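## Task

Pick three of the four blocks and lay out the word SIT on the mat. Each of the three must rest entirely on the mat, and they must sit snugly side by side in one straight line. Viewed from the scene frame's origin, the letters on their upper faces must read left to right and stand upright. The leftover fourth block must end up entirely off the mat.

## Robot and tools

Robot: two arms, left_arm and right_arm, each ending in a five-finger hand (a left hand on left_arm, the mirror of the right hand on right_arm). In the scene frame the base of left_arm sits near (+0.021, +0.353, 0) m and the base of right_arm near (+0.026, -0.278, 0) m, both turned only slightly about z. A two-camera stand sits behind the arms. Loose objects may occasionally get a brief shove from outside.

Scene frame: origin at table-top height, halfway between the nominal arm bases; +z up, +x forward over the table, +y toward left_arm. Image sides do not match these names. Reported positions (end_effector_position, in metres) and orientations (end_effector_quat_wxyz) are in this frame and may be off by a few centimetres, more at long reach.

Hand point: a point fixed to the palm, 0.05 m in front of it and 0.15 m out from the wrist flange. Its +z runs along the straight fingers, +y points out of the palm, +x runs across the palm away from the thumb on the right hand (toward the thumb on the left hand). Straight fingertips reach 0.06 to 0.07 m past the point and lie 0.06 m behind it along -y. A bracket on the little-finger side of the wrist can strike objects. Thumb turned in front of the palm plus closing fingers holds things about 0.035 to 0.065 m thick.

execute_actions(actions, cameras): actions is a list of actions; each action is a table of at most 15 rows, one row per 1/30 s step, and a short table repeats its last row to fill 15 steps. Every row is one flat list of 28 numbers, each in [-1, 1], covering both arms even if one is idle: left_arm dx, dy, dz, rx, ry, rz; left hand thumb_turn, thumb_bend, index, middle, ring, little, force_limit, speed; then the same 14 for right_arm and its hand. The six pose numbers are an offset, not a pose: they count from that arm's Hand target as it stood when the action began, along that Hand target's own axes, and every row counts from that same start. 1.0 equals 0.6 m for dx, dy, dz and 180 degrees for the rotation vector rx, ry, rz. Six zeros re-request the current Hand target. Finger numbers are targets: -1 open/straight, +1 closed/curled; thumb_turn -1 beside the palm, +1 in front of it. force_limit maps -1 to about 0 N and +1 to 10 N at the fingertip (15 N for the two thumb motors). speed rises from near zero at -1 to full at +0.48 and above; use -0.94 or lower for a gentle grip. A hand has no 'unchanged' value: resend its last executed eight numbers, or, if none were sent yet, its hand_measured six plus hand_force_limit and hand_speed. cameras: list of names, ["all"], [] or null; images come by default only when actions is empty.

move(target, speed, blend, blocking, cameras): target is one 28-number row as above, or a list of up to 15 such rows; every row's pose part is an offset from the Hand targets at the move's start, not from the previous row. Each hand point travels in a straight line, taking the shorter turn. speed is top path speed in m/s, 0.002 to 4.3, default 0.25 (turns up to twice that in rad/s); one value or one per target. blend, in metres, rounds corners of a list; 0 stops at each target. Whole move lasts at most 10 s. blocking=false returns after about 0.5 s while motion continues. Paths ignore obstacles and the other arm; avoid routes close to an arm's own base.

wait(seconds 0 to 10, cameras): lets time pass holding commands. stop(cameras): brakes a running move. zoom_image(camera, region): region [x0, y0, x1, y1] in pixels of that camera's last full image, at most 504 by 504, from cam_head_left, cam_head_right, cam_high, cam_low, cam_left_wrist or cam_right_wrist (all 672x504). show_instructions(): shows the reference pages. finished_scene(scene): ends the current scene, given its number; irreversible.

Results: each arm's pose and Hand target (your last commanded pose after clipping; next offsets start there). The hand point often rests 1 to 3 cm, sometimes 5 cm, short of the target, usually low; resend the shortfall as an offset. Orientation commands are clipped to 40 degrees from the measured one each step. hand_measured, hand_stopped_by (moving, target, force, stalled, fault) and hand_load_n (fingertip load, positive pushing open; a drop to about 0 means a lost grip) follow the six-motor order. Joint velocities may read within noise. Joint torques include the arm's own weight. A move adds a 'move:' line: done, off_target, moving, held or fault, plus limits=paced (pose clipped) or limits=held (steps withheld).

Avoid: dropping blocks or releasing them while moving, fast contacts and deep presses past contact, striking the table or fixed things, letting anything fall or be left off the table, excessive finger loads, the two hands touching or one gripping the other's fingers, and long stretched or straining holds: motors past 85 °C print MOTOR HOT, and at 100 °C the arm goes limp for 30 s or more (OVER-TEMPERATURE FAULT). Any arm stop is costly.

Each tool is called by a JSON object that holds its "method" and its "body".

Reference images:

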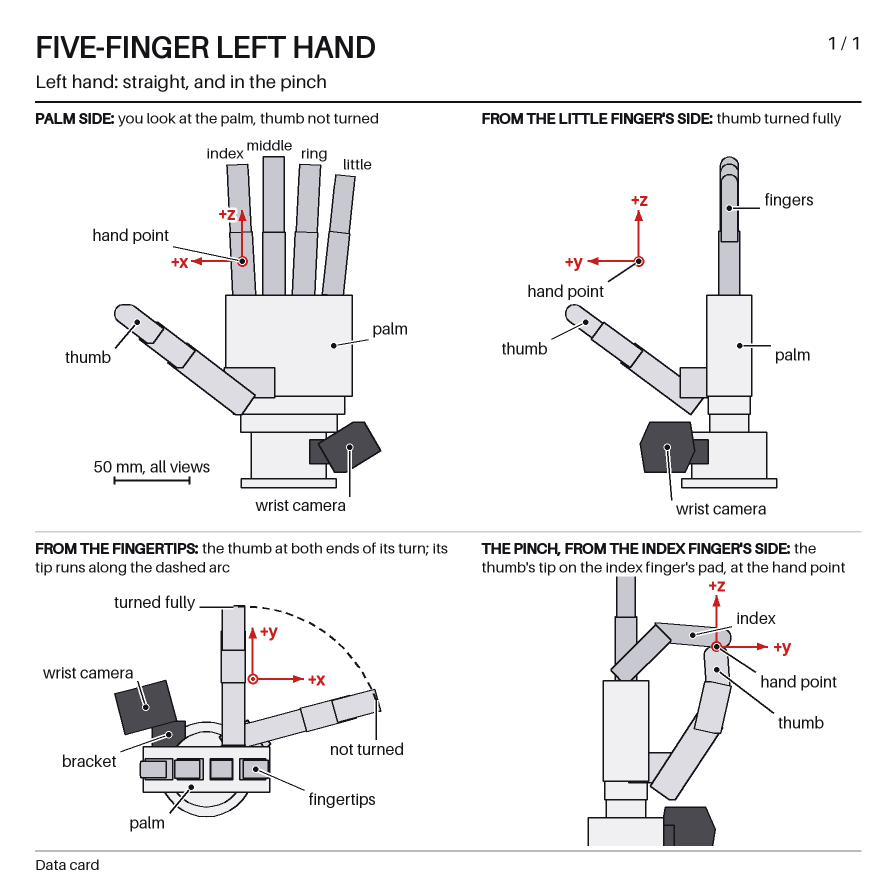

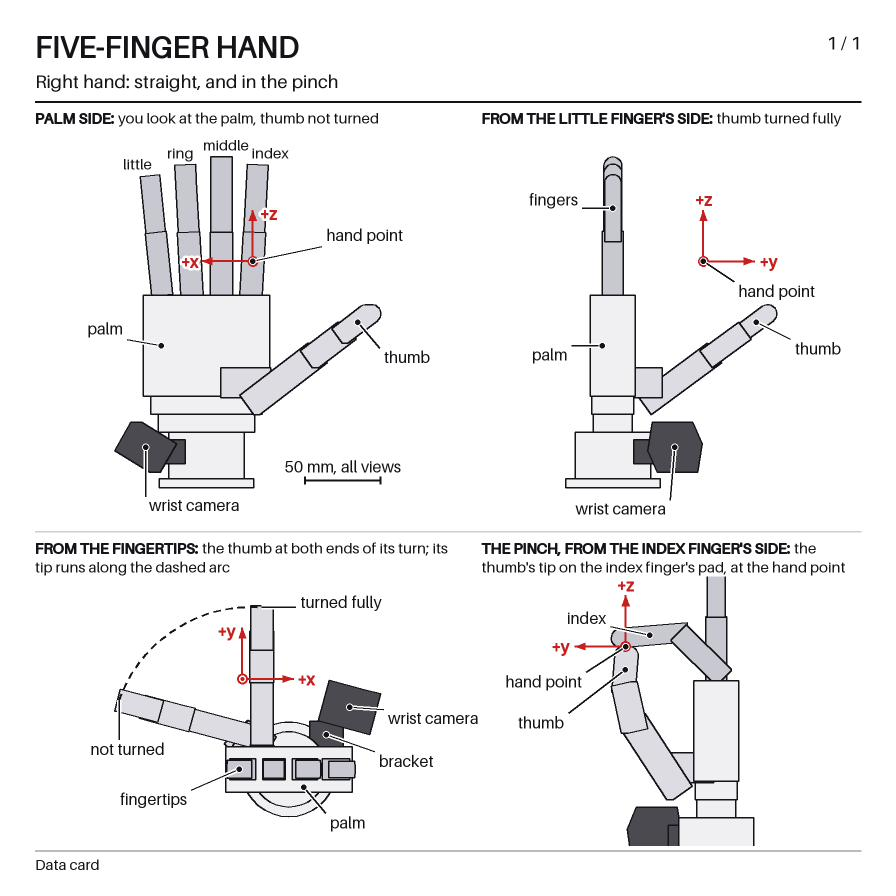

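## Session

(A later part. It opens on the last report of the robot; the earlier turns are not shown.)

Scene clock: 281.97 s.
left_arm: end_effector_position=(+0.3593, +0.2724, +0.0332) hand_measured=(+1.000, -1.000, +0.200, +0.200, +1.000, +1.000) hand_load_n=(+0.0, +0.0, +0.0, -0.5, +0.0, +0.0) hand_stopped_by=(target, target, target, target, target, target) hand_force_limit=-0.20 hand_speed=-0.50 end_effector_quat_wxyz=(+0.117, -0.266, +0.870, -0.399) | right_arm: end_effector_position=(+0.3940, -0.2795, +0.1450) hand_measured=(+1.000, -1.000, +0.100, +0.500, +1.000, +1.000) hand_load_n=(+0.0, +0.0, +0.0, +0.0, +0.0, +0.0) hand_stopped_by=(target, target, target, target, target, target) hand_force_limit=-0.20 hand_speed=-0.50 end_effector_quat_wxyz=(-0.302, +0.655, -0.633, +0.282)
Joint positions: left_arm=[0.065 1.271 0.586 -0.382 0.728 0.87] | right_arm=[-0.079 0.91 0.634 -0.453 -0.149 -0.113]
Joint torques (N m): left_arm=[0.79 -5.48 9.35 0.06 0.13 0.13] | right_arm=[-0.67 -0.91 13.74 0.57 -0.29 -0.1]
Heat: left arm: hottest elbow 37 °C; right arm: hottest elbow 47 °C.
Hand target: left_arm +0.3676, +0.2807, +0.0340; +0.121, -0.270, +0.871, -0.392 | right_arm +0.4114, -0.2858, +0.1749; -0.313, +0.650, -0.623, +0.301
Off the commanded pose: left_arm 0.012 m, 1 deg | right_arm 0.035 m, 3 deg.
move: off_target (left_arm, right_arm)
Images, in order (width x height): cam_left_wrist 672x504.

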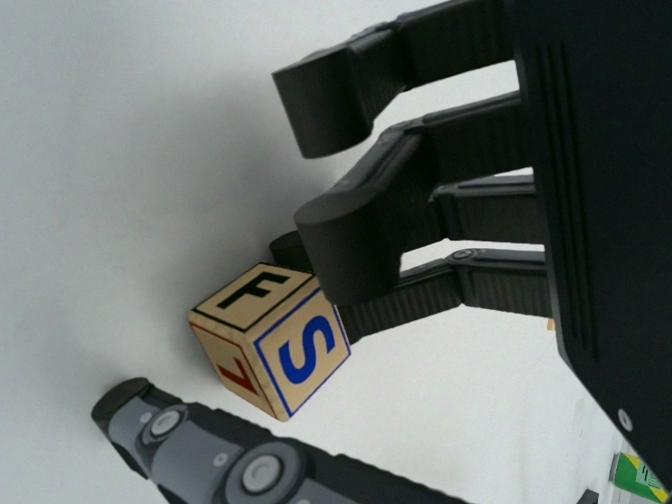

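{"method": "move", "body": {"target": [-0.0033, 0.0032, -0.0036, 0, 0, 0, 1, -1, 0.2, 0.2, 1, 1, -0.2, -0.5, 0, 0, 0, 0, 0, 0, 1, -1, 0.1, 0.5, 1, 1, -0.2, -0.5], "speed": 0.06, "cameras": ["cam_left_wrist"]}}

{"method": "zoom_image", "body": {"camera": "cam_left_wrist", "region": [215, 250, 375, 420]}}

Scene clock: 283.20 s.
left_arm: end_effector_position=(+0.3582, +0.2752, +0.0330) hand_measured=(+1.000, -1.000, +0.200, +0.200, +1.000, +1.000) hand_load_n=(+0.0, +0.0, +0.0, -0.5, +0.0, +0.0) hand_stopped_by=(target, target, target, target, target, target) hand_force_limit=-0.20 hand_speed=-0.50 end_effector_quat_wxyz=(+0.117, -0.266, +0.870, -0.399) | right_arm: end_effector_position=(+0.3940, -0.2795, +0.1450) hand_measured=(+1.000, -1.000, +0.100, +0.500, +1.000, +1.000) hand_load_n=(+0.0, +0.0, +0.0, +0.0, +0.0, +0.0) hand_stopped_by=(target, target, target, target, target, target) hand_force_limit=-0.20 hand_speed=-0.50 end_effector_quat_wxyz=(-0.302, +0.655, -0.633, +0.282)
Joint positions: left_arm=[0.075 1.271 0.586 -0.391 0.734 0.882] | right_arm=[-0.079 0.91 0.634 -0.453 -0.149 -0.113]
Joint torques (N m): left_arm=[0.91 -5.3 9.58 0.01 0.08 0.13] | right_arm=[0.26 -0.67 13.56 0.8 -0.26 -0.1]
Heat: left arm: hottest elbow 37 °C; right arm: hottest elbow 47 °C.
Hand target: left_arm +0.3676, +0.2842, +0.0339; +0.121, -0.270, +0.871, -0.392 | right_arm +0.4114, -0.2858, +0.1749; -0.313, +0.650, -0.623, +0.301
Off the commanded pose: left_arm 0.013 m, 1 deg | right_arm 0.035 m, 3 deg.
move: off_target (left_arm, right_arm)
Images, in order (width x height): cam_left_wrist 672x504.

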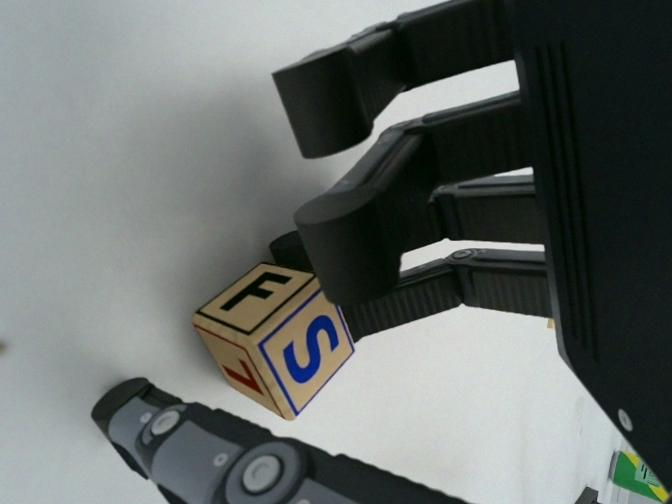

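Scaled by 2.965.

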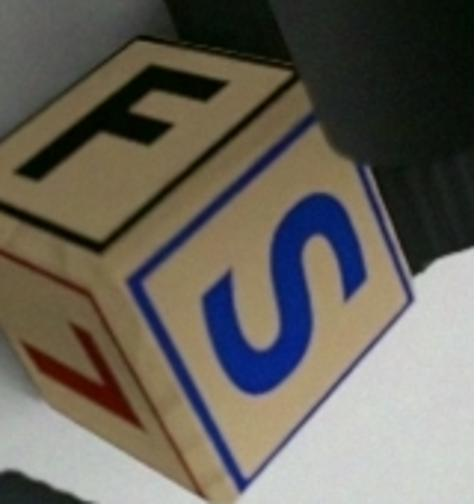

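{"method": "move", "body": {"target": [0, 0, 0, 0, 0, 0, 1, -0.4, 0.6, 0.5, 1, 1, -0.3, -0.9, 0, 0, 0, 0, 0, 0, 1, -1, 0.1, 0.5, 1, 1, -0.2, -0.5], "speed": 0.06, "cameras": ["cam_left_wrist"]}}

{"method": "zoom_image", "body": {"camera": "cam_left_wrist", "region": [100, 200, 400, 440]}}

Scene clock: 284.83 s.
left_arm: end_effector_position=(+0.3562, +0.2790, +0.0299) hand_measured=(+1.000, -0.904, +0.514, +0.404, +1.000, +1.000) hand_load_n=(-0.5, +7.0, +4.5, +1.0, +0.0, +0.0) hand_stopped_by=(target, force, force, force, target, target) hand_force_limit=-0.30 hand_speed=-0.90 end_effector_quat_wxyz=(+0.113, -0.272, +0.870, -0.395) | right_arm: end_effector_position=(+0.3940, -0.2795, +0.1450) hand_measured=(+1.000, -1.000, +0.100, +0.500, +1.000, +1.000) hand_load_n=(+0.0, +0.0, +0.0, +0.0, +0.0, +0.0) hand_stopped_by=(target, target, target, target, target, target) hand_force_limit=-0.20 hand_speed=-0.50 end_effector_quat_wxyz=(-0.302, +0.655, -0.633, +0.282)
Joint positions: left_arm=[0.084 1.277 0.586 -0.402 0.728 0.886] | right_arm=[-0.079 0.91 0.634 -0.453 -0.149 -0.113]
Joint torques (N m): left_arm=[0.21 -5.89 9.51 0.38 0.32 0.11] | right_arm=[0.21 -1.73 13.67 0.96 -0.28 -0.07]
Heat: left arm: hottest elbow 37 °C; right arm: hottest elbow 47 °C.
Hand target: left_arm +0.3676, +0.2842, +0.0339; +0.121, -0.270, +0.871, -0.392 | right_arm +0.4114, -0.2858, +0.1749; -0.313, +0.650, -0.623, +0.301
Off the commanded pose: left_arm 0.013 m, 1 deg | right_arm 0.035 m, 3 deg.
move: off_target (left_arm, right_arm)
Images, in order (width x height): cam_left_wrist 672x504.

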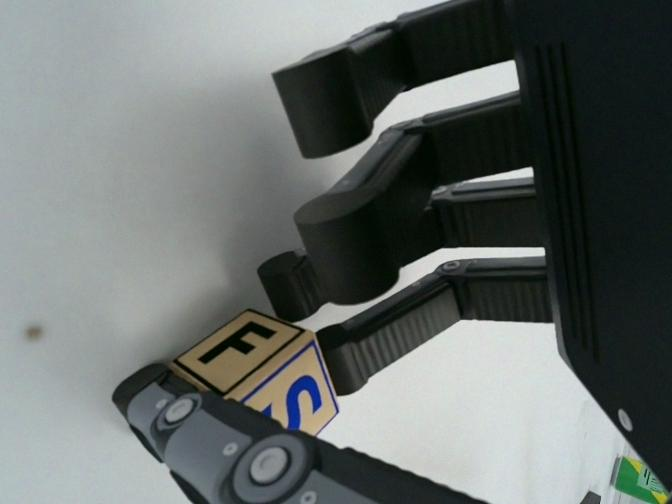

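Scaled by 1.680.

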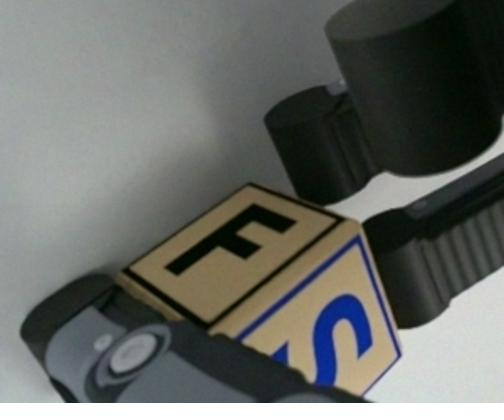

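{"method": "move", "body": {"target": [0, -0.1248, -0.1102, 0, 0, 0, 1, -0.4, 0.6, 0.5, 1, 1, -0.3, -0.9, 0, 0, 0, 0, 0, 0, 1, -1, 0.1, 0.5, 1, 1, -0.2, -0.5], "speed": 0.12, "cameras": ["cam_left_wrist"]}}

Scene clock: 286.50 s.
left_arm: end_effector_position=(+0.3486, +0.2791, +0.1114) hand_measured=(+1.000, -0.904, +0.514, +0.404, +1.000, +1.000) hand_load_n=(-1.5, +6.5, +4.5, +1.5, +0.0, +0.0) hand_stopped_by=(target, force, force, force, target, target) hand_force_limit=-0.30 hand_speed=-0.90 end_effector_quat_wxyz=(+0.096, -0.280, +0.872, -0.389) | right_arm: end_effector_position=(+0.3940, -0.2795, +0.1450) hand_measured=(+1.000, -1.000, +0.100, +0.500, +1.000, +1.000) hand_load_n=(+0.0, +0.0, +0.0, +0.0, +0.0, +0.0) hand_stopped_by=(target, target, target, target, target, target) hand_force_limit=-0.20 hand_speed=-0.50 end_effector_quat_wxyz=(-0.302, +0.655, -0.633, +0.282)
Joint positions: left_arm=[0.084 1.13 0.729 -0.734 0.723 0.888] | right_arm=[-0.079 0.91 0.634 -0.453 -0.149 -0.113]
Joint torques (N m): left_arm=[0.03 -7 13.14 0.28 0.52 0.08] | right_arm=[-0.5 -0.56 13.39 0.84 -0.29 -0.09]
Heat: left arm: hottest elbow 37 °C; right arm: hottest elbow 47 °C.
Hand target: left_arm +0.3678, +0.2841, +0.1338; +0.121, -0.270, +0.871, -0.392 | right_arm +0.4114, -0.2858, +0.1749; -0.313, +0.650, -0.623, +0.301
Off the commanded pose: left_arm 0.030 m, 3 deg | right_arm 0.035 m, 3 deg.
move: off_target (left_arm, right_arm)
Images, in order (width x height): cam_left_wrist 672x504.

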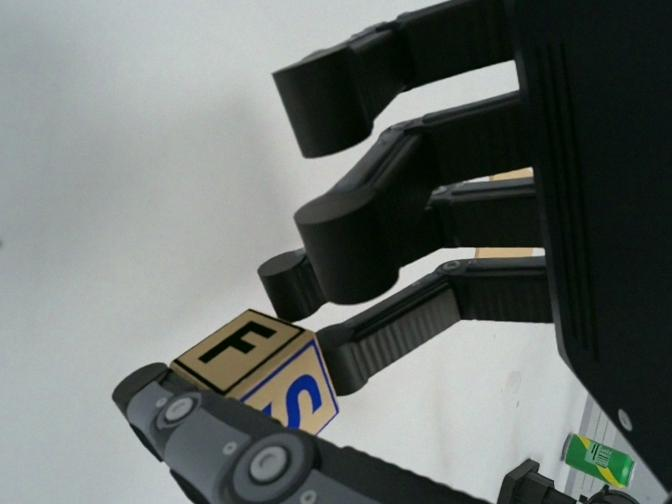

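{"method": "move", "body": {"target": [0.1767, -0.3223, 0.4, 0, -0.2393, -0.2112, 1, -0.4, 0.6, 0.5, 1, 1, -0.3, -0.9, 0, 0, 0, 0, 0, 0, 1, -1, 0.1, 0.5, 1, 1, -0.2, -0.5], "speed": 0.25, "cameras": ["cam_left_wrist", "cam_head_left"]}}

{"method": "zoom_image", "body": {"camera": "cam_head_left", "region": [340, 270, 440, 340]}}

Scene clock: 289.93 s.
left_arm: end_effector_position=(+0.4427, -0.0118, +0.1012) hand_measured=(+1.000, -0.904, +0.514, +0.404, +1.000, +1.000) hand_load_n=(-2.0, +6.5, +4.5, +1.5, +0.0, +0.0) hand_stopped_by=(target, force, force, force, target, target) hand_force_limit=-0.30 hand_speed=-0.90 end_effector_quat_wxyz=(-0.297, +0.654, -0.642, +0.268) | right_arm: end_effector_position=(+0.3940, -0.2795, +0.1450) hand_measured=(+1.000, -1.000, +0.100, +0.500, +1.000, +1.000) hand_load_n=(+0.0, +0.0, +0.0, +0.0, +0.0, +0.0) hand_stopped_by=(target, target, target, target, target, target) hand_force_limit=-0.20 hand_speed=-0.50 end_effector_quat_wxyz=(-0.302, +0.655, -0.633, +0.282)
Joint positions: left_arm=[-0.842 1.559 1.096 -0.507 -0.601 -0.647] | right_arm=[-0.079 0.91 0.634 -0.453 -0.149 -0.113]
Joint torques (N m): left_arm=[-1.08 -12.51 13.23 0.44 -0.53 -0.04] | right_arm=[-0.15 -1.26 13.63 0.92 -0.18 -0.08]
Heat: left arm: hottest elbow 37 °C; right arm: hottest elbow 47 °C.
Hand target: left_arm +0.4545, -0.0297, +0.1197; -0.295, +0.655, -0.634, +0.285 | right_arm +0.4114, -0.2858, +0.1749; -0.313, +0.650, -0.623, +0.301
Off the commanded pose: left_arm 0.028 m, 2 deg | right_arm 0.035 m, 3 deg.
move: off_target (left_arm, right_arm)
Images, in order (width x height): cam_head_left 672x504, cam_left_wrist 672x504.

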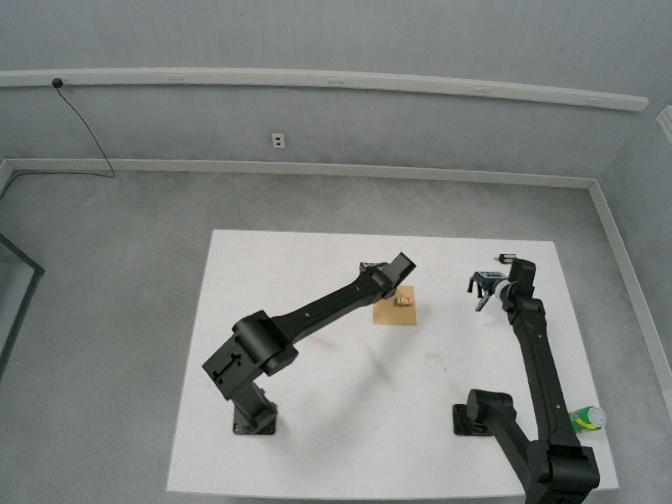

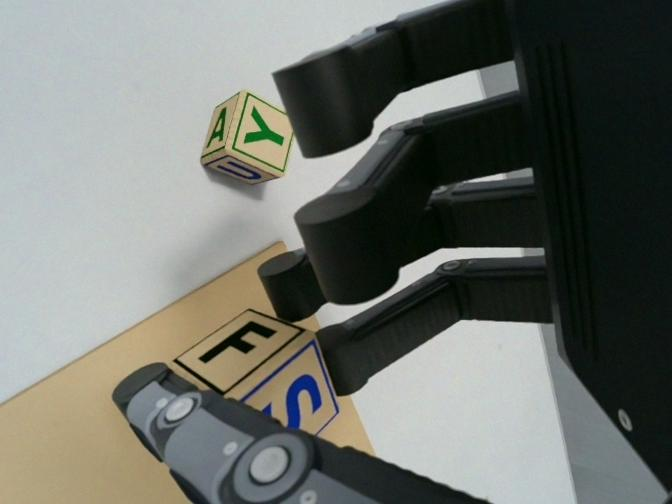

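Scaled by 5.040.

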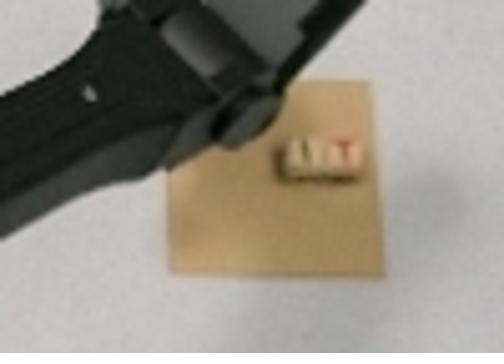

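{"method": "zoom_image", "body": {"camera": "cam_left_wrist", "region": [190, 70, 310, 190]}}

{"method": "execute_actions", "body": {"actions": [], "cameras": ["cam_high", "cam_low", "cam_head_right"]}}

{"method": "zoom_image", "body": {"camera": "cam_high", "region": [310, 160, 430, 280]}}

{"method": "zoom_image", "body": {"camera": "cam_head_right", "region": [350, 260, 450, 340]}}

Scaled by 4.200.

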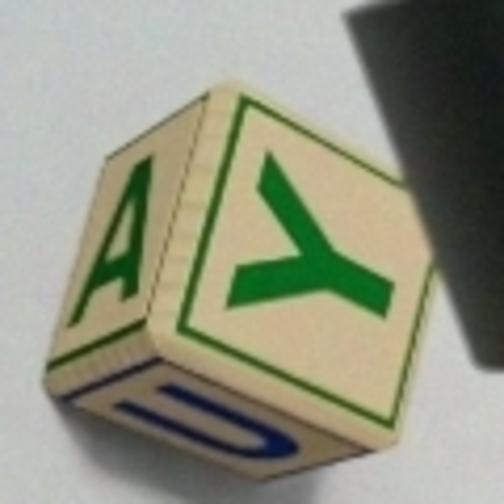

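Scene clock: 290.90 s.
left_arm: end_effector_position=(+0.4428, -0.0119, +0.1012) hand_measured=(+1.000, -0.904, +0.514, +0.404, +1.000, +1.000) hand_load_n=(-1.5, +6.5, +5.0, +1.0, +0.0, +0.0) hand_stopped_by=(target, force, force, force, target, target) hand_force_limit=-0.30 hand_speed=-0.90 end_effector_quat_wxyz=(-0.297, +0.654, -0.642, +0.268) | right_arm: end_effector_position=(+0.3940, -0.2795, +0.1450) hand_measured=(+1.000, -1.000, +0.100, +0.500, +1.000, +1.000) hand_load_n=(+0.0, +0.0, +0.0, +0.0, +0.0, +0.0) hand_stopped_by=(target, target, target, target, target, target) hand_force_limit=-0.20 hand_speed=-0.50 end_effector_quat_wxyz=(-0.302, +0.655, -0.633, +0.282)
Joint positions: left_arm=[-0.842 1.559 1.096 -0.507 -0.601 -0.647] | right_arm=[-0.079 0.91 0.634 -0.453 -0.149 -0.113]
Joint velocities: within noise
Joint torques (N m): left_arm=[-1.08 -12.45 13.24 0.43 -0.54 -0.06] | right_arm=[-0.44 -1.67 13.61 0.64 -0.26 -0.04]
Motor temperatures (°C): left_arm=[30 34 37 30 26 28] | right_arm=[29 30 47 28 27 28]
Heat: left arm: hottest elbow 37 °C; right arm: hottest elbow 47 °C.
Hand target: left_arm +0.4545, -0.0298, +0.1197; -0.295, +0.655, -0.634, +0.285 | right_arm +0.4114, -0.2858, +0.1749; -0.313, +0.650, -0.623, +0.301
Off the commanded pose: left_arm 0.028 m, 2 deg | right_arm 0.035 m, 3 deg.
Images, in order (width x height): cam_head_right 672x504, cam_high 672x504, cam_low 672x504.

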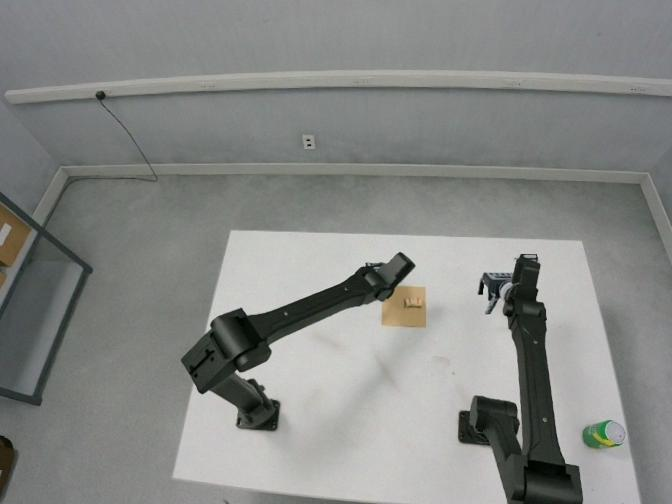

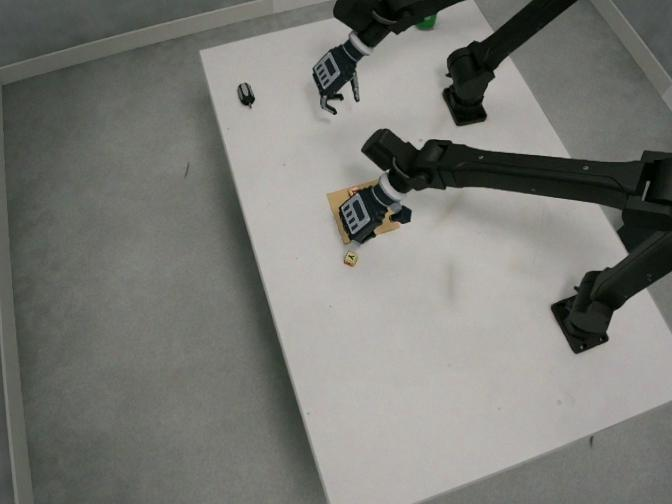

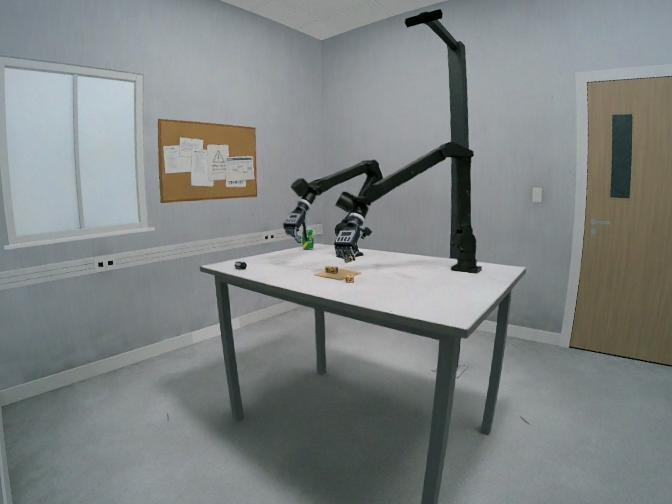

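Scaled by 4.200.

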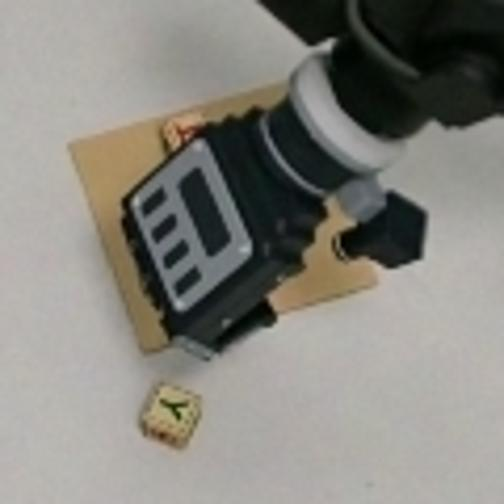

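Scaled by 5.040.

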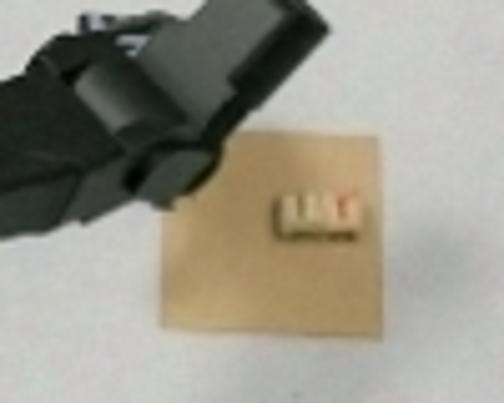

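{"method": "move", "body": {"target": [0.0967, 0, 0, 0, 0, 0, 1, -0.4, 0.6, 0.5, 1, 1, -0.3, -0.9, 0, 0, 0, 0, 0, 0, 1, -1, 0.1, 0.5, 1, 1, -0.2, -0.5], "speed": 0.15, "cameras": ["cam_left_wrist"]}}

{"method": "zoom_image", "body": {"camera": "cam_left_wrist", "region": [0, 180, 340, 440]}}

Scene clock: 292.93 s.
left_arm: end_effector_position=(+0.4455, -0.0702, +0.1015) hand_measured=(+1.000, -0.904, +0.514, +0.404, +1.000, +1.000) hand_load_n=(-1.5, +6.5, +5.0, +1.5, +0.0, +0.0) hand_stopped_by=(target, force, force, force, target, target) hand_force_limit=-0.30 hand_speed=-0.90 end_effector_quat_wxyz=(-0.298, +0.653, -0.643, +0.268) | right_arm: end_effector_position=(+0.3940, -0.2795, +0.1450) hand_measured=(+1.000, -1.000, +0.100, +0.500, +1.000, +1.000) hand_load_n=(+0.0, +0.0, +0.0, +0.0, +0.0, +0.0) hand_stopped_by=(target, target, target, target, target, target) hand_force_limit=-0.20 hand_speed=-0.50 end_effector_quat_wxyz=(-0.302, +0.655, -0.633, +0.282)
Joint positions: left_arm=[-0.916 1.673 1.244 -0.583 -0.642 -0.719] | right_arm=[-0.079 0.91 0.634 -0.453 -0.149 -0.113]
Joint torques (N m): left_arm=[-0.91 -14.39 13.33 0.39 -0.57 -0.07] | right_arm=[-0.38 -1.2 13.45 0.59 -0.27 -0.12]
Heat: left arm: hottest elbow 38 °C; right arm: hottest elbow 47 °C.
Hand target: left_arm +0.4564, -0.0879, +0.1196; -0.295, +0.655, -0.634, +0.285 | right_arm +0.4114, -0.2858, +0.1749; -0.313, +0.650, -0.623, +0.301
Off the commanded pose: left_arm 0.027 m, 2 deg | right_arm 0.035 m, 3 deg.
move: off_target (left_arm, right_arm)
Images, in order (width x height): cam_left_wrist 672x504.

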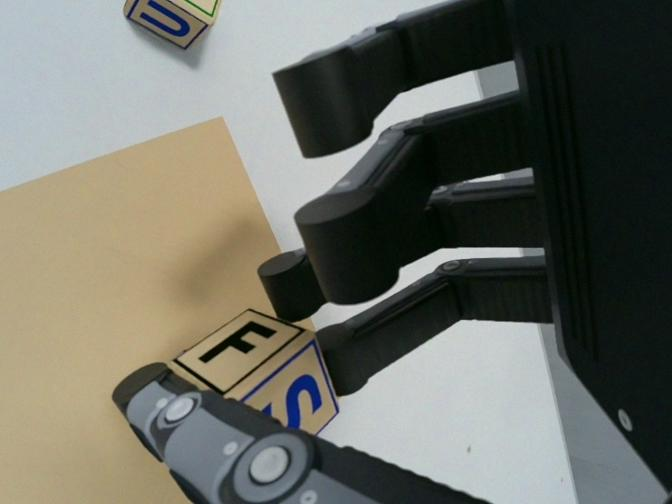

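Scaled by 1.482.

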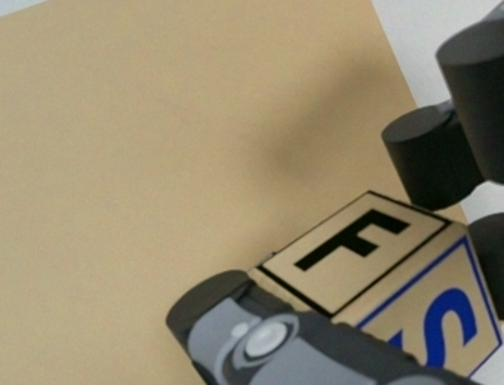

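{"method": "move", "body": {"target": [0.0583, 0, 0, 0, 0, 0, 1, -0.4, 0.6, 0.5, 1, 1, -0.3, -0.9, 0, 0, 0, 0, 0, 0, 1, -1, 0.1, 0.5, 1, 1, -0.2, -0.5], "speed": 0.15, "cameras": ["cam_left_wrist"]}}

{"method": "zoom_image", "body": {"camera": "cam_left_wrist", "region": [80, 230, 240, 390]}}

Scene clock: 294.83 s.
left_arm: end_effector_position=(+0.4483, -0.1043, +0.1017) hand_measured=(+1.000, -0.904, +0.514, +0.404, +1.000, +1.000) hand_load_n=(-1.5, +6.5, +5.0, +1.5, +0.0, -0.5) hand_stopped_by=(target, force, force, force, target, target) hand_force_limit=-0.30 hand_speed=-0.90 end_effector_quat_wxyz=(-0.298, +0.653, -0.642, +0.268) | right_arm: end_effector_position=(+0.3940, -0.2795, +0.1450) hand_measured=(+1.000, -1.000, +0.100, +0.500, +1.000, +1.000) hand_load_n=(+0.0, +0.0, +0.0, +0.0, +0.0, +0.0) hand_stopped_by=(target, target, target, target, target, target) hand_force_limit=-0.20 hand_speed=-0.50 end_effector_quat_wxyz=(-0.302, +0.655, -0.633, +0.282)
Joint positions: left_arm=[-0.952 1.745 1.343 -0.634 -0.663 -0.759] | right_arm=[-0.079 0.91 0.634 -0.453 -0.149 -0.113]
Joint torques (N m): left_arm=[-0.91 -15.62 13.45 0.28 -0.59 -0.06] | right_arm=[0.21 -1.79 13.6 0.59 -0.22 -0.09]
Heat: left arm: hottest elbow 38 °C; right arm: hottest elbow 47 °C.
Hand target: left_arm +0.4575, -0.1228, +0.1196; -0.295, +0.655, -0.634, +0.285 | right_arm +0.4114, -0.2858, +0.1749; -0.313, +0.650, -0.623, +0.301
Off the commanded pose: left_arm 0.027 m, 2 deg | right_arm 0.035 m, 3 deg.
move: off_target (left_arm, right_arm)
Images, in order (width x height): cam_left_wrist 672x504.

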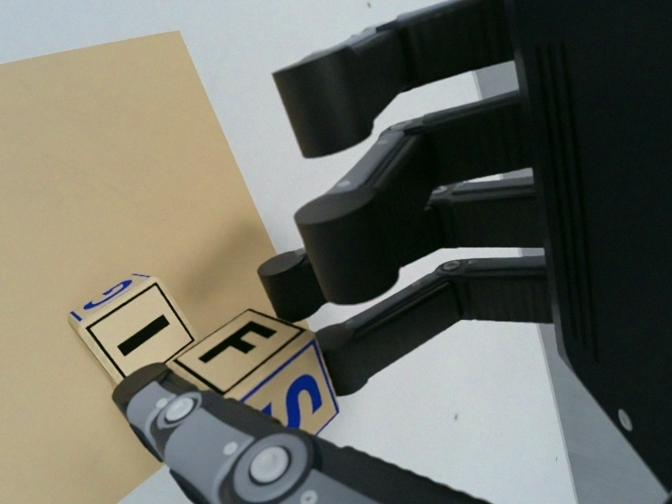

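Scaled by 3.150.

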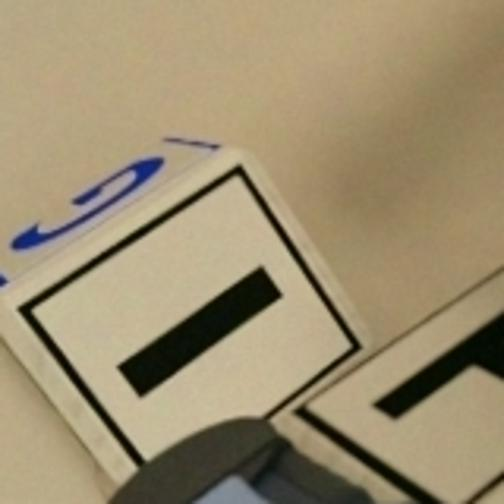

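{"method": "move", "body": {"target": [[-0.114, 0.0167, -0.0188, 0, 0, 0, 1, -0.4, 0.6, 0.5, 1, 1, -0.3, -0.9, 0, 0, 0, 0, 0, 0, 1, -1, 0.1, 0.5, 1, 1, -0.2, -0.5], [-0.114, 0.0791, 0.0363, 0, 0, 0, 1, -0.4, 0.6, 0.5, 1, 1, -0.3, -0.9, 0, 0, 0, 0, 0, 0, 1, -1, 0.1, 0.5, 1, 1, -0.2, -0.5]], "speed": 0.15, "blend": 0.01, "cameras": ["cam_left_wrist"]}}

{"method": "zoom_image", "body": {"camera": "cam_left_wrist", "region": [60, 260, 360, 480]}}

{"method": "execute_actions", "body": {"actions": [], "cameras": ["cam_high", "cam_low"]}}

{"method": "zoom_image", "body": {"camera": "cam_high", "region": [310, 160, 430, 280]}}

{"method": "zoom_image", "body": {"camera": "cam_low", "region": [290, 220, 390, 300]}}

Scene clock: 298.33 s.
left_arm: end_effector_position=(+0.4356, -0.0555, +0.0709) hand_measured=(+1.000, -0.904, +0.514, +0.404, +1.000, +1.000) hand_load_n=(-1.5, +6.5, +5.0, +1.5, +0.0, +0.0) hand_stopped_by=(target, force, force, force, target, target) hand_force_limit=-0.30 hand_speed=-0.90 end_effector_quat_wxyz=(-0.294, +0.656, -0.635, +0.283) | right_arm: end_effector_position=(+0.3940, -0.2795, +0.1450) hand_measured=(+1.000, -1.000, +0.100, +0.500, +1.000, +1.000) hand_load_n=(+0.0, +0.0, +0.0, +0.0, +0.0, +0.0) hand_stopped_by=(target, target, target, target, target, target) hand_force_limit=-0.20 hand_speed=-0.50 end_effector_quat_wxyz=(-0.302, +0.655, -0.633, +0.282)
Joint positions: left_arm=[-0.912 1.656 1.12 -0.443 -0.637 -0.721] | right_arm=[-0.079 0.91 0.634 -0.453 -0.149 -0.113]
Joint torques (N m): left_arm=[0.03 -14.27 8.23 1.37 -0.42 0.08] | right_arm=[0.21 -1.44 13.38 0.72 -0.27 -0.12]
Heat: left arm: hottest elbow 38 °C; right arm: hottest elbow 47 °C.
Hand target: left_arm +0.4401, -0.0548, +0.0695; -0.295, +0.655, -0.634, +0.285 | right_arm +0.4114, -0.2858, +0.1749; -0.313, +0.650, -0.623, +0.301
Off the commanded pose: left_arm 0.005 m, 0 deg | right_arm 0.035 m, 3 deg.
move: off_target (right_arm)
Images, in order (width x height): cam_left_wrist 672x504.

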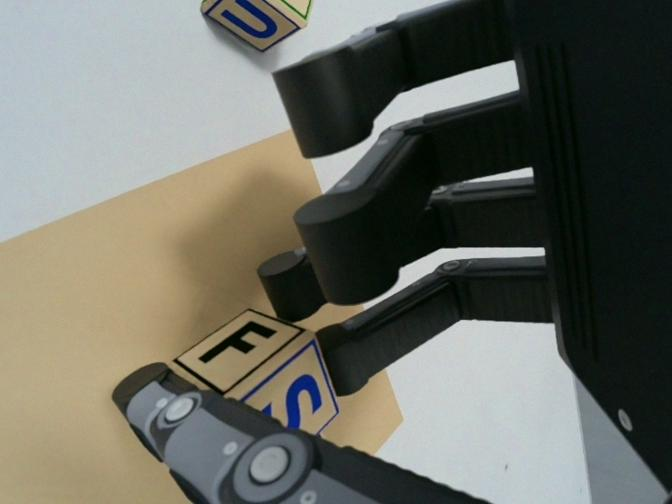

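Scaled by 1.680.

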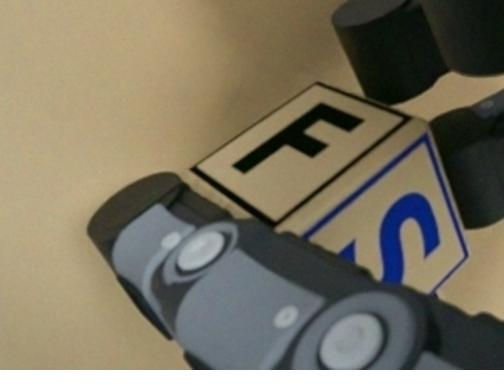

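Scene clock: 298.33 s.
left_arm: end_effector_position=(+0.4356, -0.0555, +0.0709) hand_measured=(+1.000, -0.904, +0.514, +0.404, +1.000, +1.000) hand_load_n=(-1.5, +6.5, +5.0, +1.5, +0.0, +0.0) hand_stopped_by=(target, force, force, force, target, target) hand_force_limit=-0.30 hand_speed=-0.90 end_effector_quat_wxyz=(-0.294, +0.656, -0.635, +0.283) | right_arm: end_effector_position=(+0.3940, -0.2795, +0.1450) hand_measured=(+1.000, -1.000, +0.100, +0.500, +1.000, +1.000) hand_load_n=(+0.0, +0.0, +0.0, +0.0, +0.0, +0.0) hand_stopped_by=(target, target, target, target, target, target) hand_force_limit=-0.20 hand_speed=-0.50 end_effector_quat_wxyz=(-0.302, +0.655, -0.633, +0.282)
Joint positions: left_arm=[-0.912 1.656 1.12 -0.443 -0.637 -0.721] | right_arm=[-0.079 0.91 0.634 -0.453 -0.149 -0.113]
Joint velocities: within noise
Joint torques (N m): left_arm=[0.03 -14.27 8.23 1.37 -0.42 0.08] | right_arm=[0.21 -1.44 13.38 0.72 -0.27 -0.12]
Motor temperatures (°C): left_arm=[30 34 38 30 26 28] | right_arm=[29 30 47 28 27 28]
Heat: left arm: hottest elbow 38 °C; right arm: hottest elbow 47 °C.
Hand target: left_arm +0.4401, -0.0548, +0.0695; -0.295, +0.655, -0.634, +0.285 | right_arm +0.4114, -0.2858, +0.1749; -0.313, +0.650, -0.623, +0.301
Off the commanded pose: left_arm 0.005 m, 0 deg | right_arm 0.035 m, 3 deg.
Images, in order (width x height): cam_high 672x504, cam_low 672x504.

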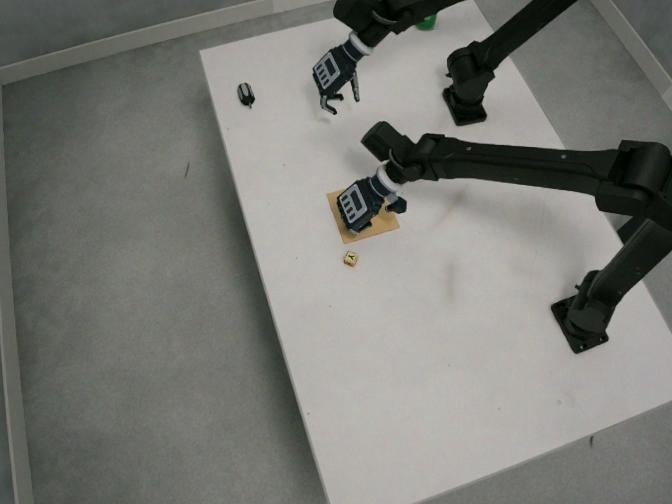

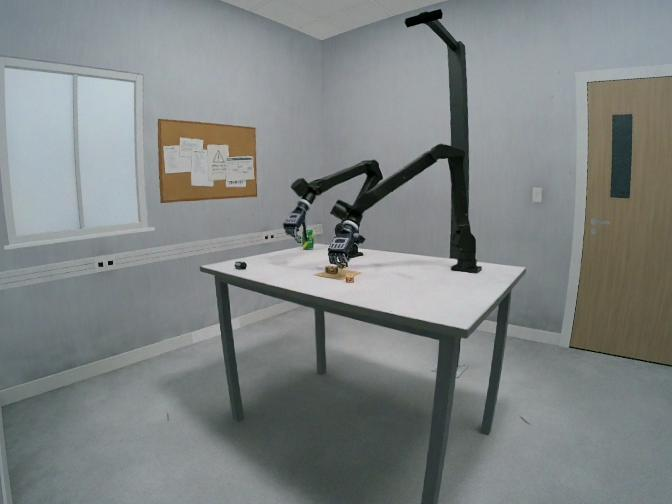

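Scaled by 4.200.

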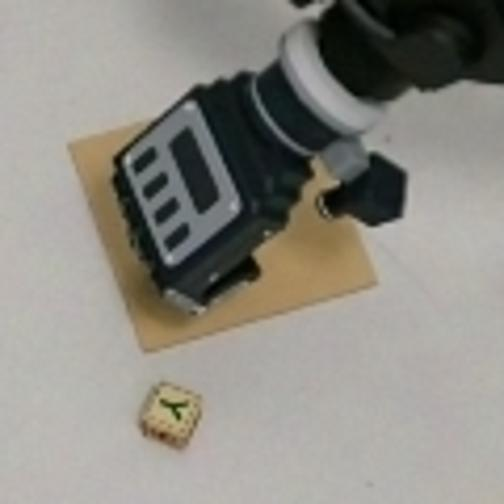

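Scaled by 5.040.

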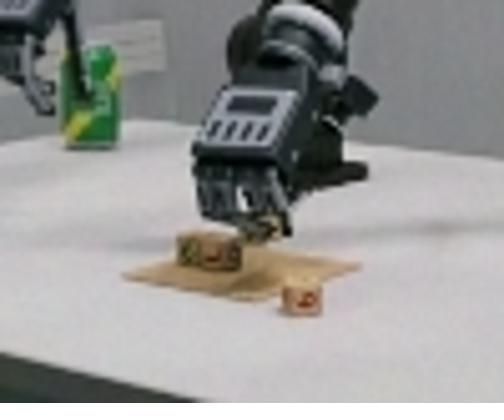

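{"method": "zoom_image", "body": {"camera": "cam_low", "region": [320, 245, 360, 285]}}

Scaled by 12.600.

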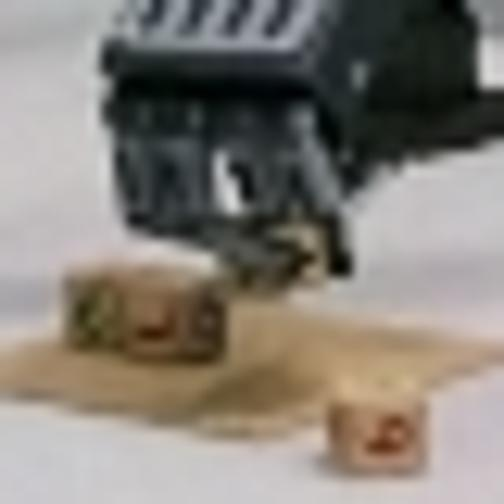

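{"method": "move", "body": {"target": [[-0.025, -0.0006, 0.0006, 0, 0, 0, 1, -0.4, 0.6, 0.5, 1, 1, -0.3, -0.9, 0, 0, 0, 0, 0, 0, 1, -1, 0.1, 0.5, 1, 1, -0.2, -0.5], [-0.025, 0.0285, 0.0283, 0, 0, 0, 1, -0.4, 0.6, 0.5, 1, 1, -0.3, -0.9, 0, 0, 0, 0, 0, 0, 1, -1, 0.1, 0.5, 1, 1, -0.2, -0.5]], "speed": 0.08, "cameras": ["cam_left_wrist", "cam_low"]}}

{"method": "zoom_image", "body": {"camera": "cam_low", "region": [320, 245, 360, 285]}}

Scene clock: 302.23 s.
left_arm: end_effector_position=(+0.4358, -0.0432, +0.0499) hand_measured=(+1.000, -0.904, +0.514, +0.404, +1.000, +1.000) hand_load_n=(-1.5, +6.5, +4.5, +1.5, +0.0, +0.0) hand_stopped_by=(target, force, force, force, target, target) hand_force_limit=-0.30 hand_speed=-0.90 end_effector_quat_wxyz=(-0.293, +0.654, -0.635, +0.286) | right_arm: end_effector_position=(+0.3940, -0.2795, +0.1450) hand_measured=(+1.000, -1.000, +0.100, +0.500, +1.000, +1.000) hand_load_n=(+0.0, +0.0, +0.0, +0.5, +0.0, +0.5) hand_stopped_by=(target, target, target, target, target, target) hand_force_limit=-0.20 hand_speed=-0.50 end_effector_quat_wxyz=(-0.302, +0.655, -0.633, +0.282)
Joint positions: left_arm=[-0.895 1.662 1.058 -0.357 -0.626 -0.699] | right_arm=[-0.079 0.91 0.634 -0.453 -0.149 -0.113]
Joint torques (N m): left_arm=[0.38 -13.45 7.71 1.37 -0.39 0.1] | right_arm=[0.5 -1.26 13.7 0.77 -0.25 -0.11]
Heat: left arm: hottest elbow 38 °C; right arm: hottest elbow 47 °C.
Hand target: left_arm +0.4409, -0.0398, +0.0456; -0.295, +0.655, -0.634, +0.285 | right_arm +0.4114, -0.2858, +0.1749; -0.313, +0.650, -0.623, +0.301
Off the commanded pose: left_arm 0.008 m, 0 deg | right_arm 0.035 m, 3 deg.
move: off_target (right_arm)
Images, in order (width x height): cam_low 672x504, cam_left_wrist 672x504.

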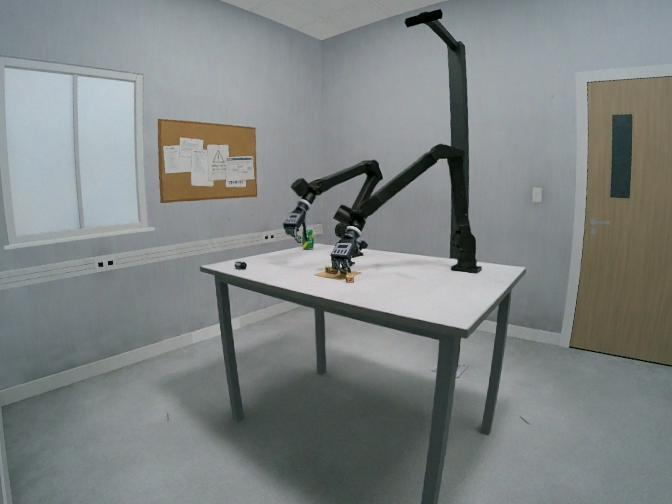

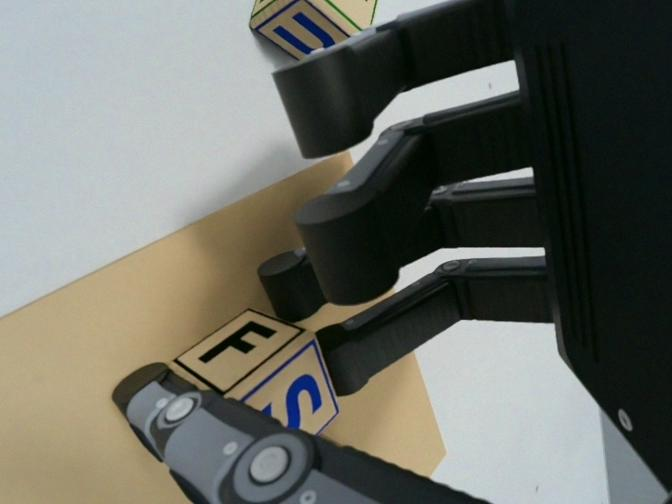

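Scaled by 12.600.

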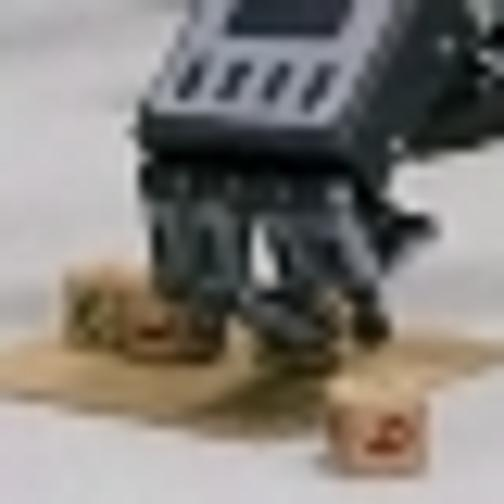

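{"method": "move", "body": {"target": [0, 0.0075, 0.0066, 0, 0, 0, 1, -0.4, 0.6, 0.5, 1, 1, -0.3, -0.9, 0, 0, 0, 0, 0, 0, 1, -1, 0.1, 0.5, 1, 1, -0.2, -0.5], "speed": 0.04, "cameras": ["cam_left_wrist"]}}

{"method": "zoom_image", "body": {"camera": "cam_left_wrist", "region": [100, 280, 400, 480]}}

Scene clock: 303.43 s.
left_arm: end_effector_position=(+0.4364, -0.0439, +0.0463) hand_measured=(+1.000, -0.904, +0.514, +0.404, +1.000, +1.000) hand_load_n=(-1.5, +6.5, +4.0, +1.5, +0.0, +0.0) hand_stopped_by=(target, force, force, force, target, target) hand_force_limit=-0.30 hand_speed=-0.90 end_effector_quat_wxyz=(-0.293, +0.654, -0.635, +0.288) | right_arm: end_effector_position=(+0.3940, -0.2795, +0.1450) hand_measured=(+1.000, -1.000, +0.100, +0.500, +1.000, +1.000) hand_load_n=(+0.0, +0.0, +0.0, +0.0, +0.0, +0.0) hand_stopped_by=(target, target, target, target, target, target) hand_force_limit=-0.20 hand_speed=-0.50 end_effector_quat_wxyz=(-0.302, +0.655, -0.633, +0.282)
Joint positions: left_arm=[-0.895 1.668 1.053 -0.341 -0.626 -0.698] | right_arm=[-0.079 0.91 0.634 -0.453 -0.149 -0.113]
Joint torques (N m): left_arm=[0.32 -13.27 7.51 1.4 -0.39 0.09] | right_arm=[-0.15 -1.26 13.44 0.59 -0.3 -0.03]
Heat: left arm: hottest elbow 38 °C; right arm: hottest elbow 47 °C.
Hand target: left_arm +0.4409, -0.0398, +0.0395; -0.295, +0.655, -0.634, +0.285 | right_arm +0.4114, -0.2858, +0.1749; -0.313, +0.650, -0.623, +0.301
Off the commanded pose: left_arm 0.009 m, 0 deg | right_arm 0.035 m, 3 deg.
move: off_target (right_arm)
Images, in order (width x height): cam_left_wrist 672x504.

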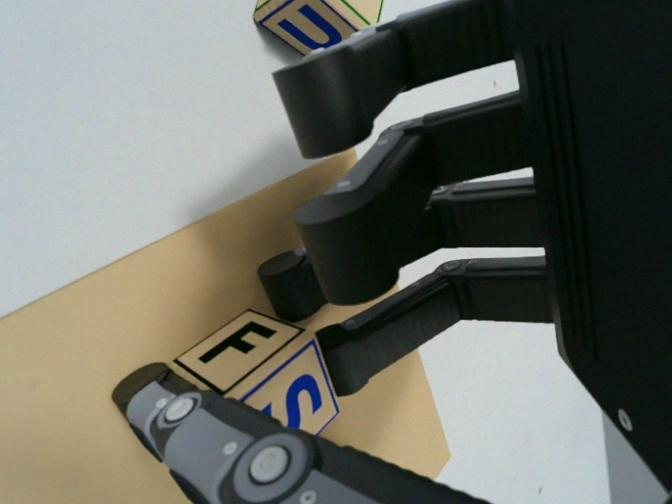

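Scaled by 1.680.

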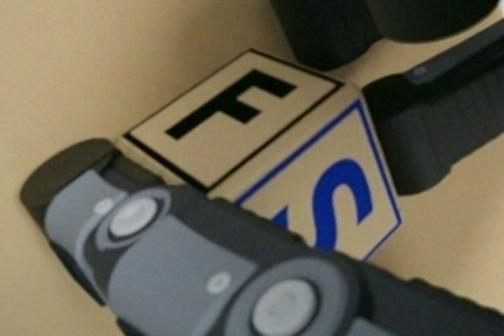

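{"method": "move", "body": {"target": [0, 0.0037, 0.0033, 0, 0, 0, 1, -0.4, 0.6, 0.5, 1, 1, -0.3, -0.9, 0, 0, 0, 0, 0, 0, 1, -1, 0.1, 0.5, 1, 1, -0.2, -0.5], "speed": 0.04, "cameras": ["cam_left_wrist"]}}

Scene clock: 304.47 s.
left_arm: end_effector_position=(+0.4373, -0.0450, +0.0465) hand_measured=(+1.000, -0.904, +0.514, +0.404, +1.000, +1.000) hand_load_n=(-2.0, +6.5, +4.5, +1.5, +0.0, +0.0) hand_stopped_by=(target, force, force, force, target, target) hand_force_limit=-0.30 hand_speed=-0.90 end_effector_quat_wxyz=(-0.293, +0.654, -0.634, +0.290) | right_arm: end_effector_position=(+0.3940, -0.2795, +0.1450) hand_measured=(+1.000, -1.000, +0.100, +0.500, +1.000, +1.000) hand_load_n=(+0.0, +0.0, +0.0, +0.0, +0.0, +0.0) hand_stopped_by=(target, target, target, target, target, target) hand_force_limit=-0.20 hand_speed=-0.50 end_effector_quat_wxyz=(-0.302, +0.655, -0.633, +0.282)
Joint positions: left_arm=[-0.895 1.669 1.053 -0.334 -0.626 -0.698] | right_arm=[-0.079 0.91 0.634 -0.453 -0.149 -0.113]
Joint torques (N m): left_arm=[0.38 -13.1 7.27 1.46 -0.39 0.07] | right_arm=[-0.44 -0.79 13.49 0.72 -0.23 -0.04]
Heat: left arm: hottest elbow 38 °C; right arm: hottest elbow 47 °C.
Hand target: left_arm +0.4409, -0.0398, +0.0366; -0.295, +0.655, -0.634, +0.285 | right_arm +0.4114, -0.2858, +0.1749; -0.313, +0.650, -0.623, +0.301
Off the commanded pose: left_arm 0.012 m, 1 deg | right_arm 0.035 m, 3 deg.
move: off_target (left_arm, right_arm)
Images, in order (width x height): cam_left_wrist 672x504.

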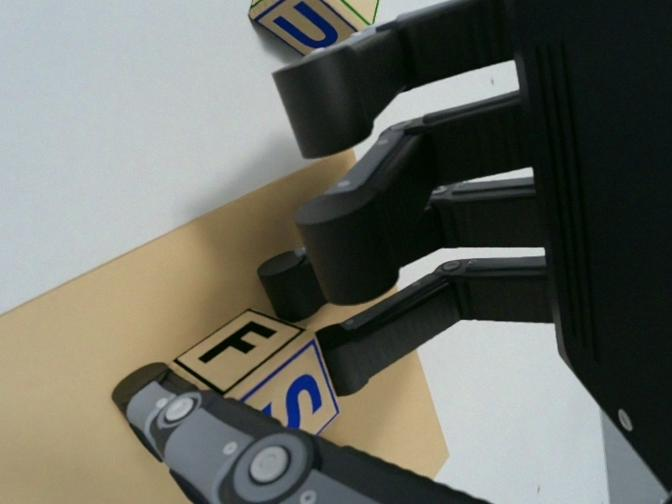

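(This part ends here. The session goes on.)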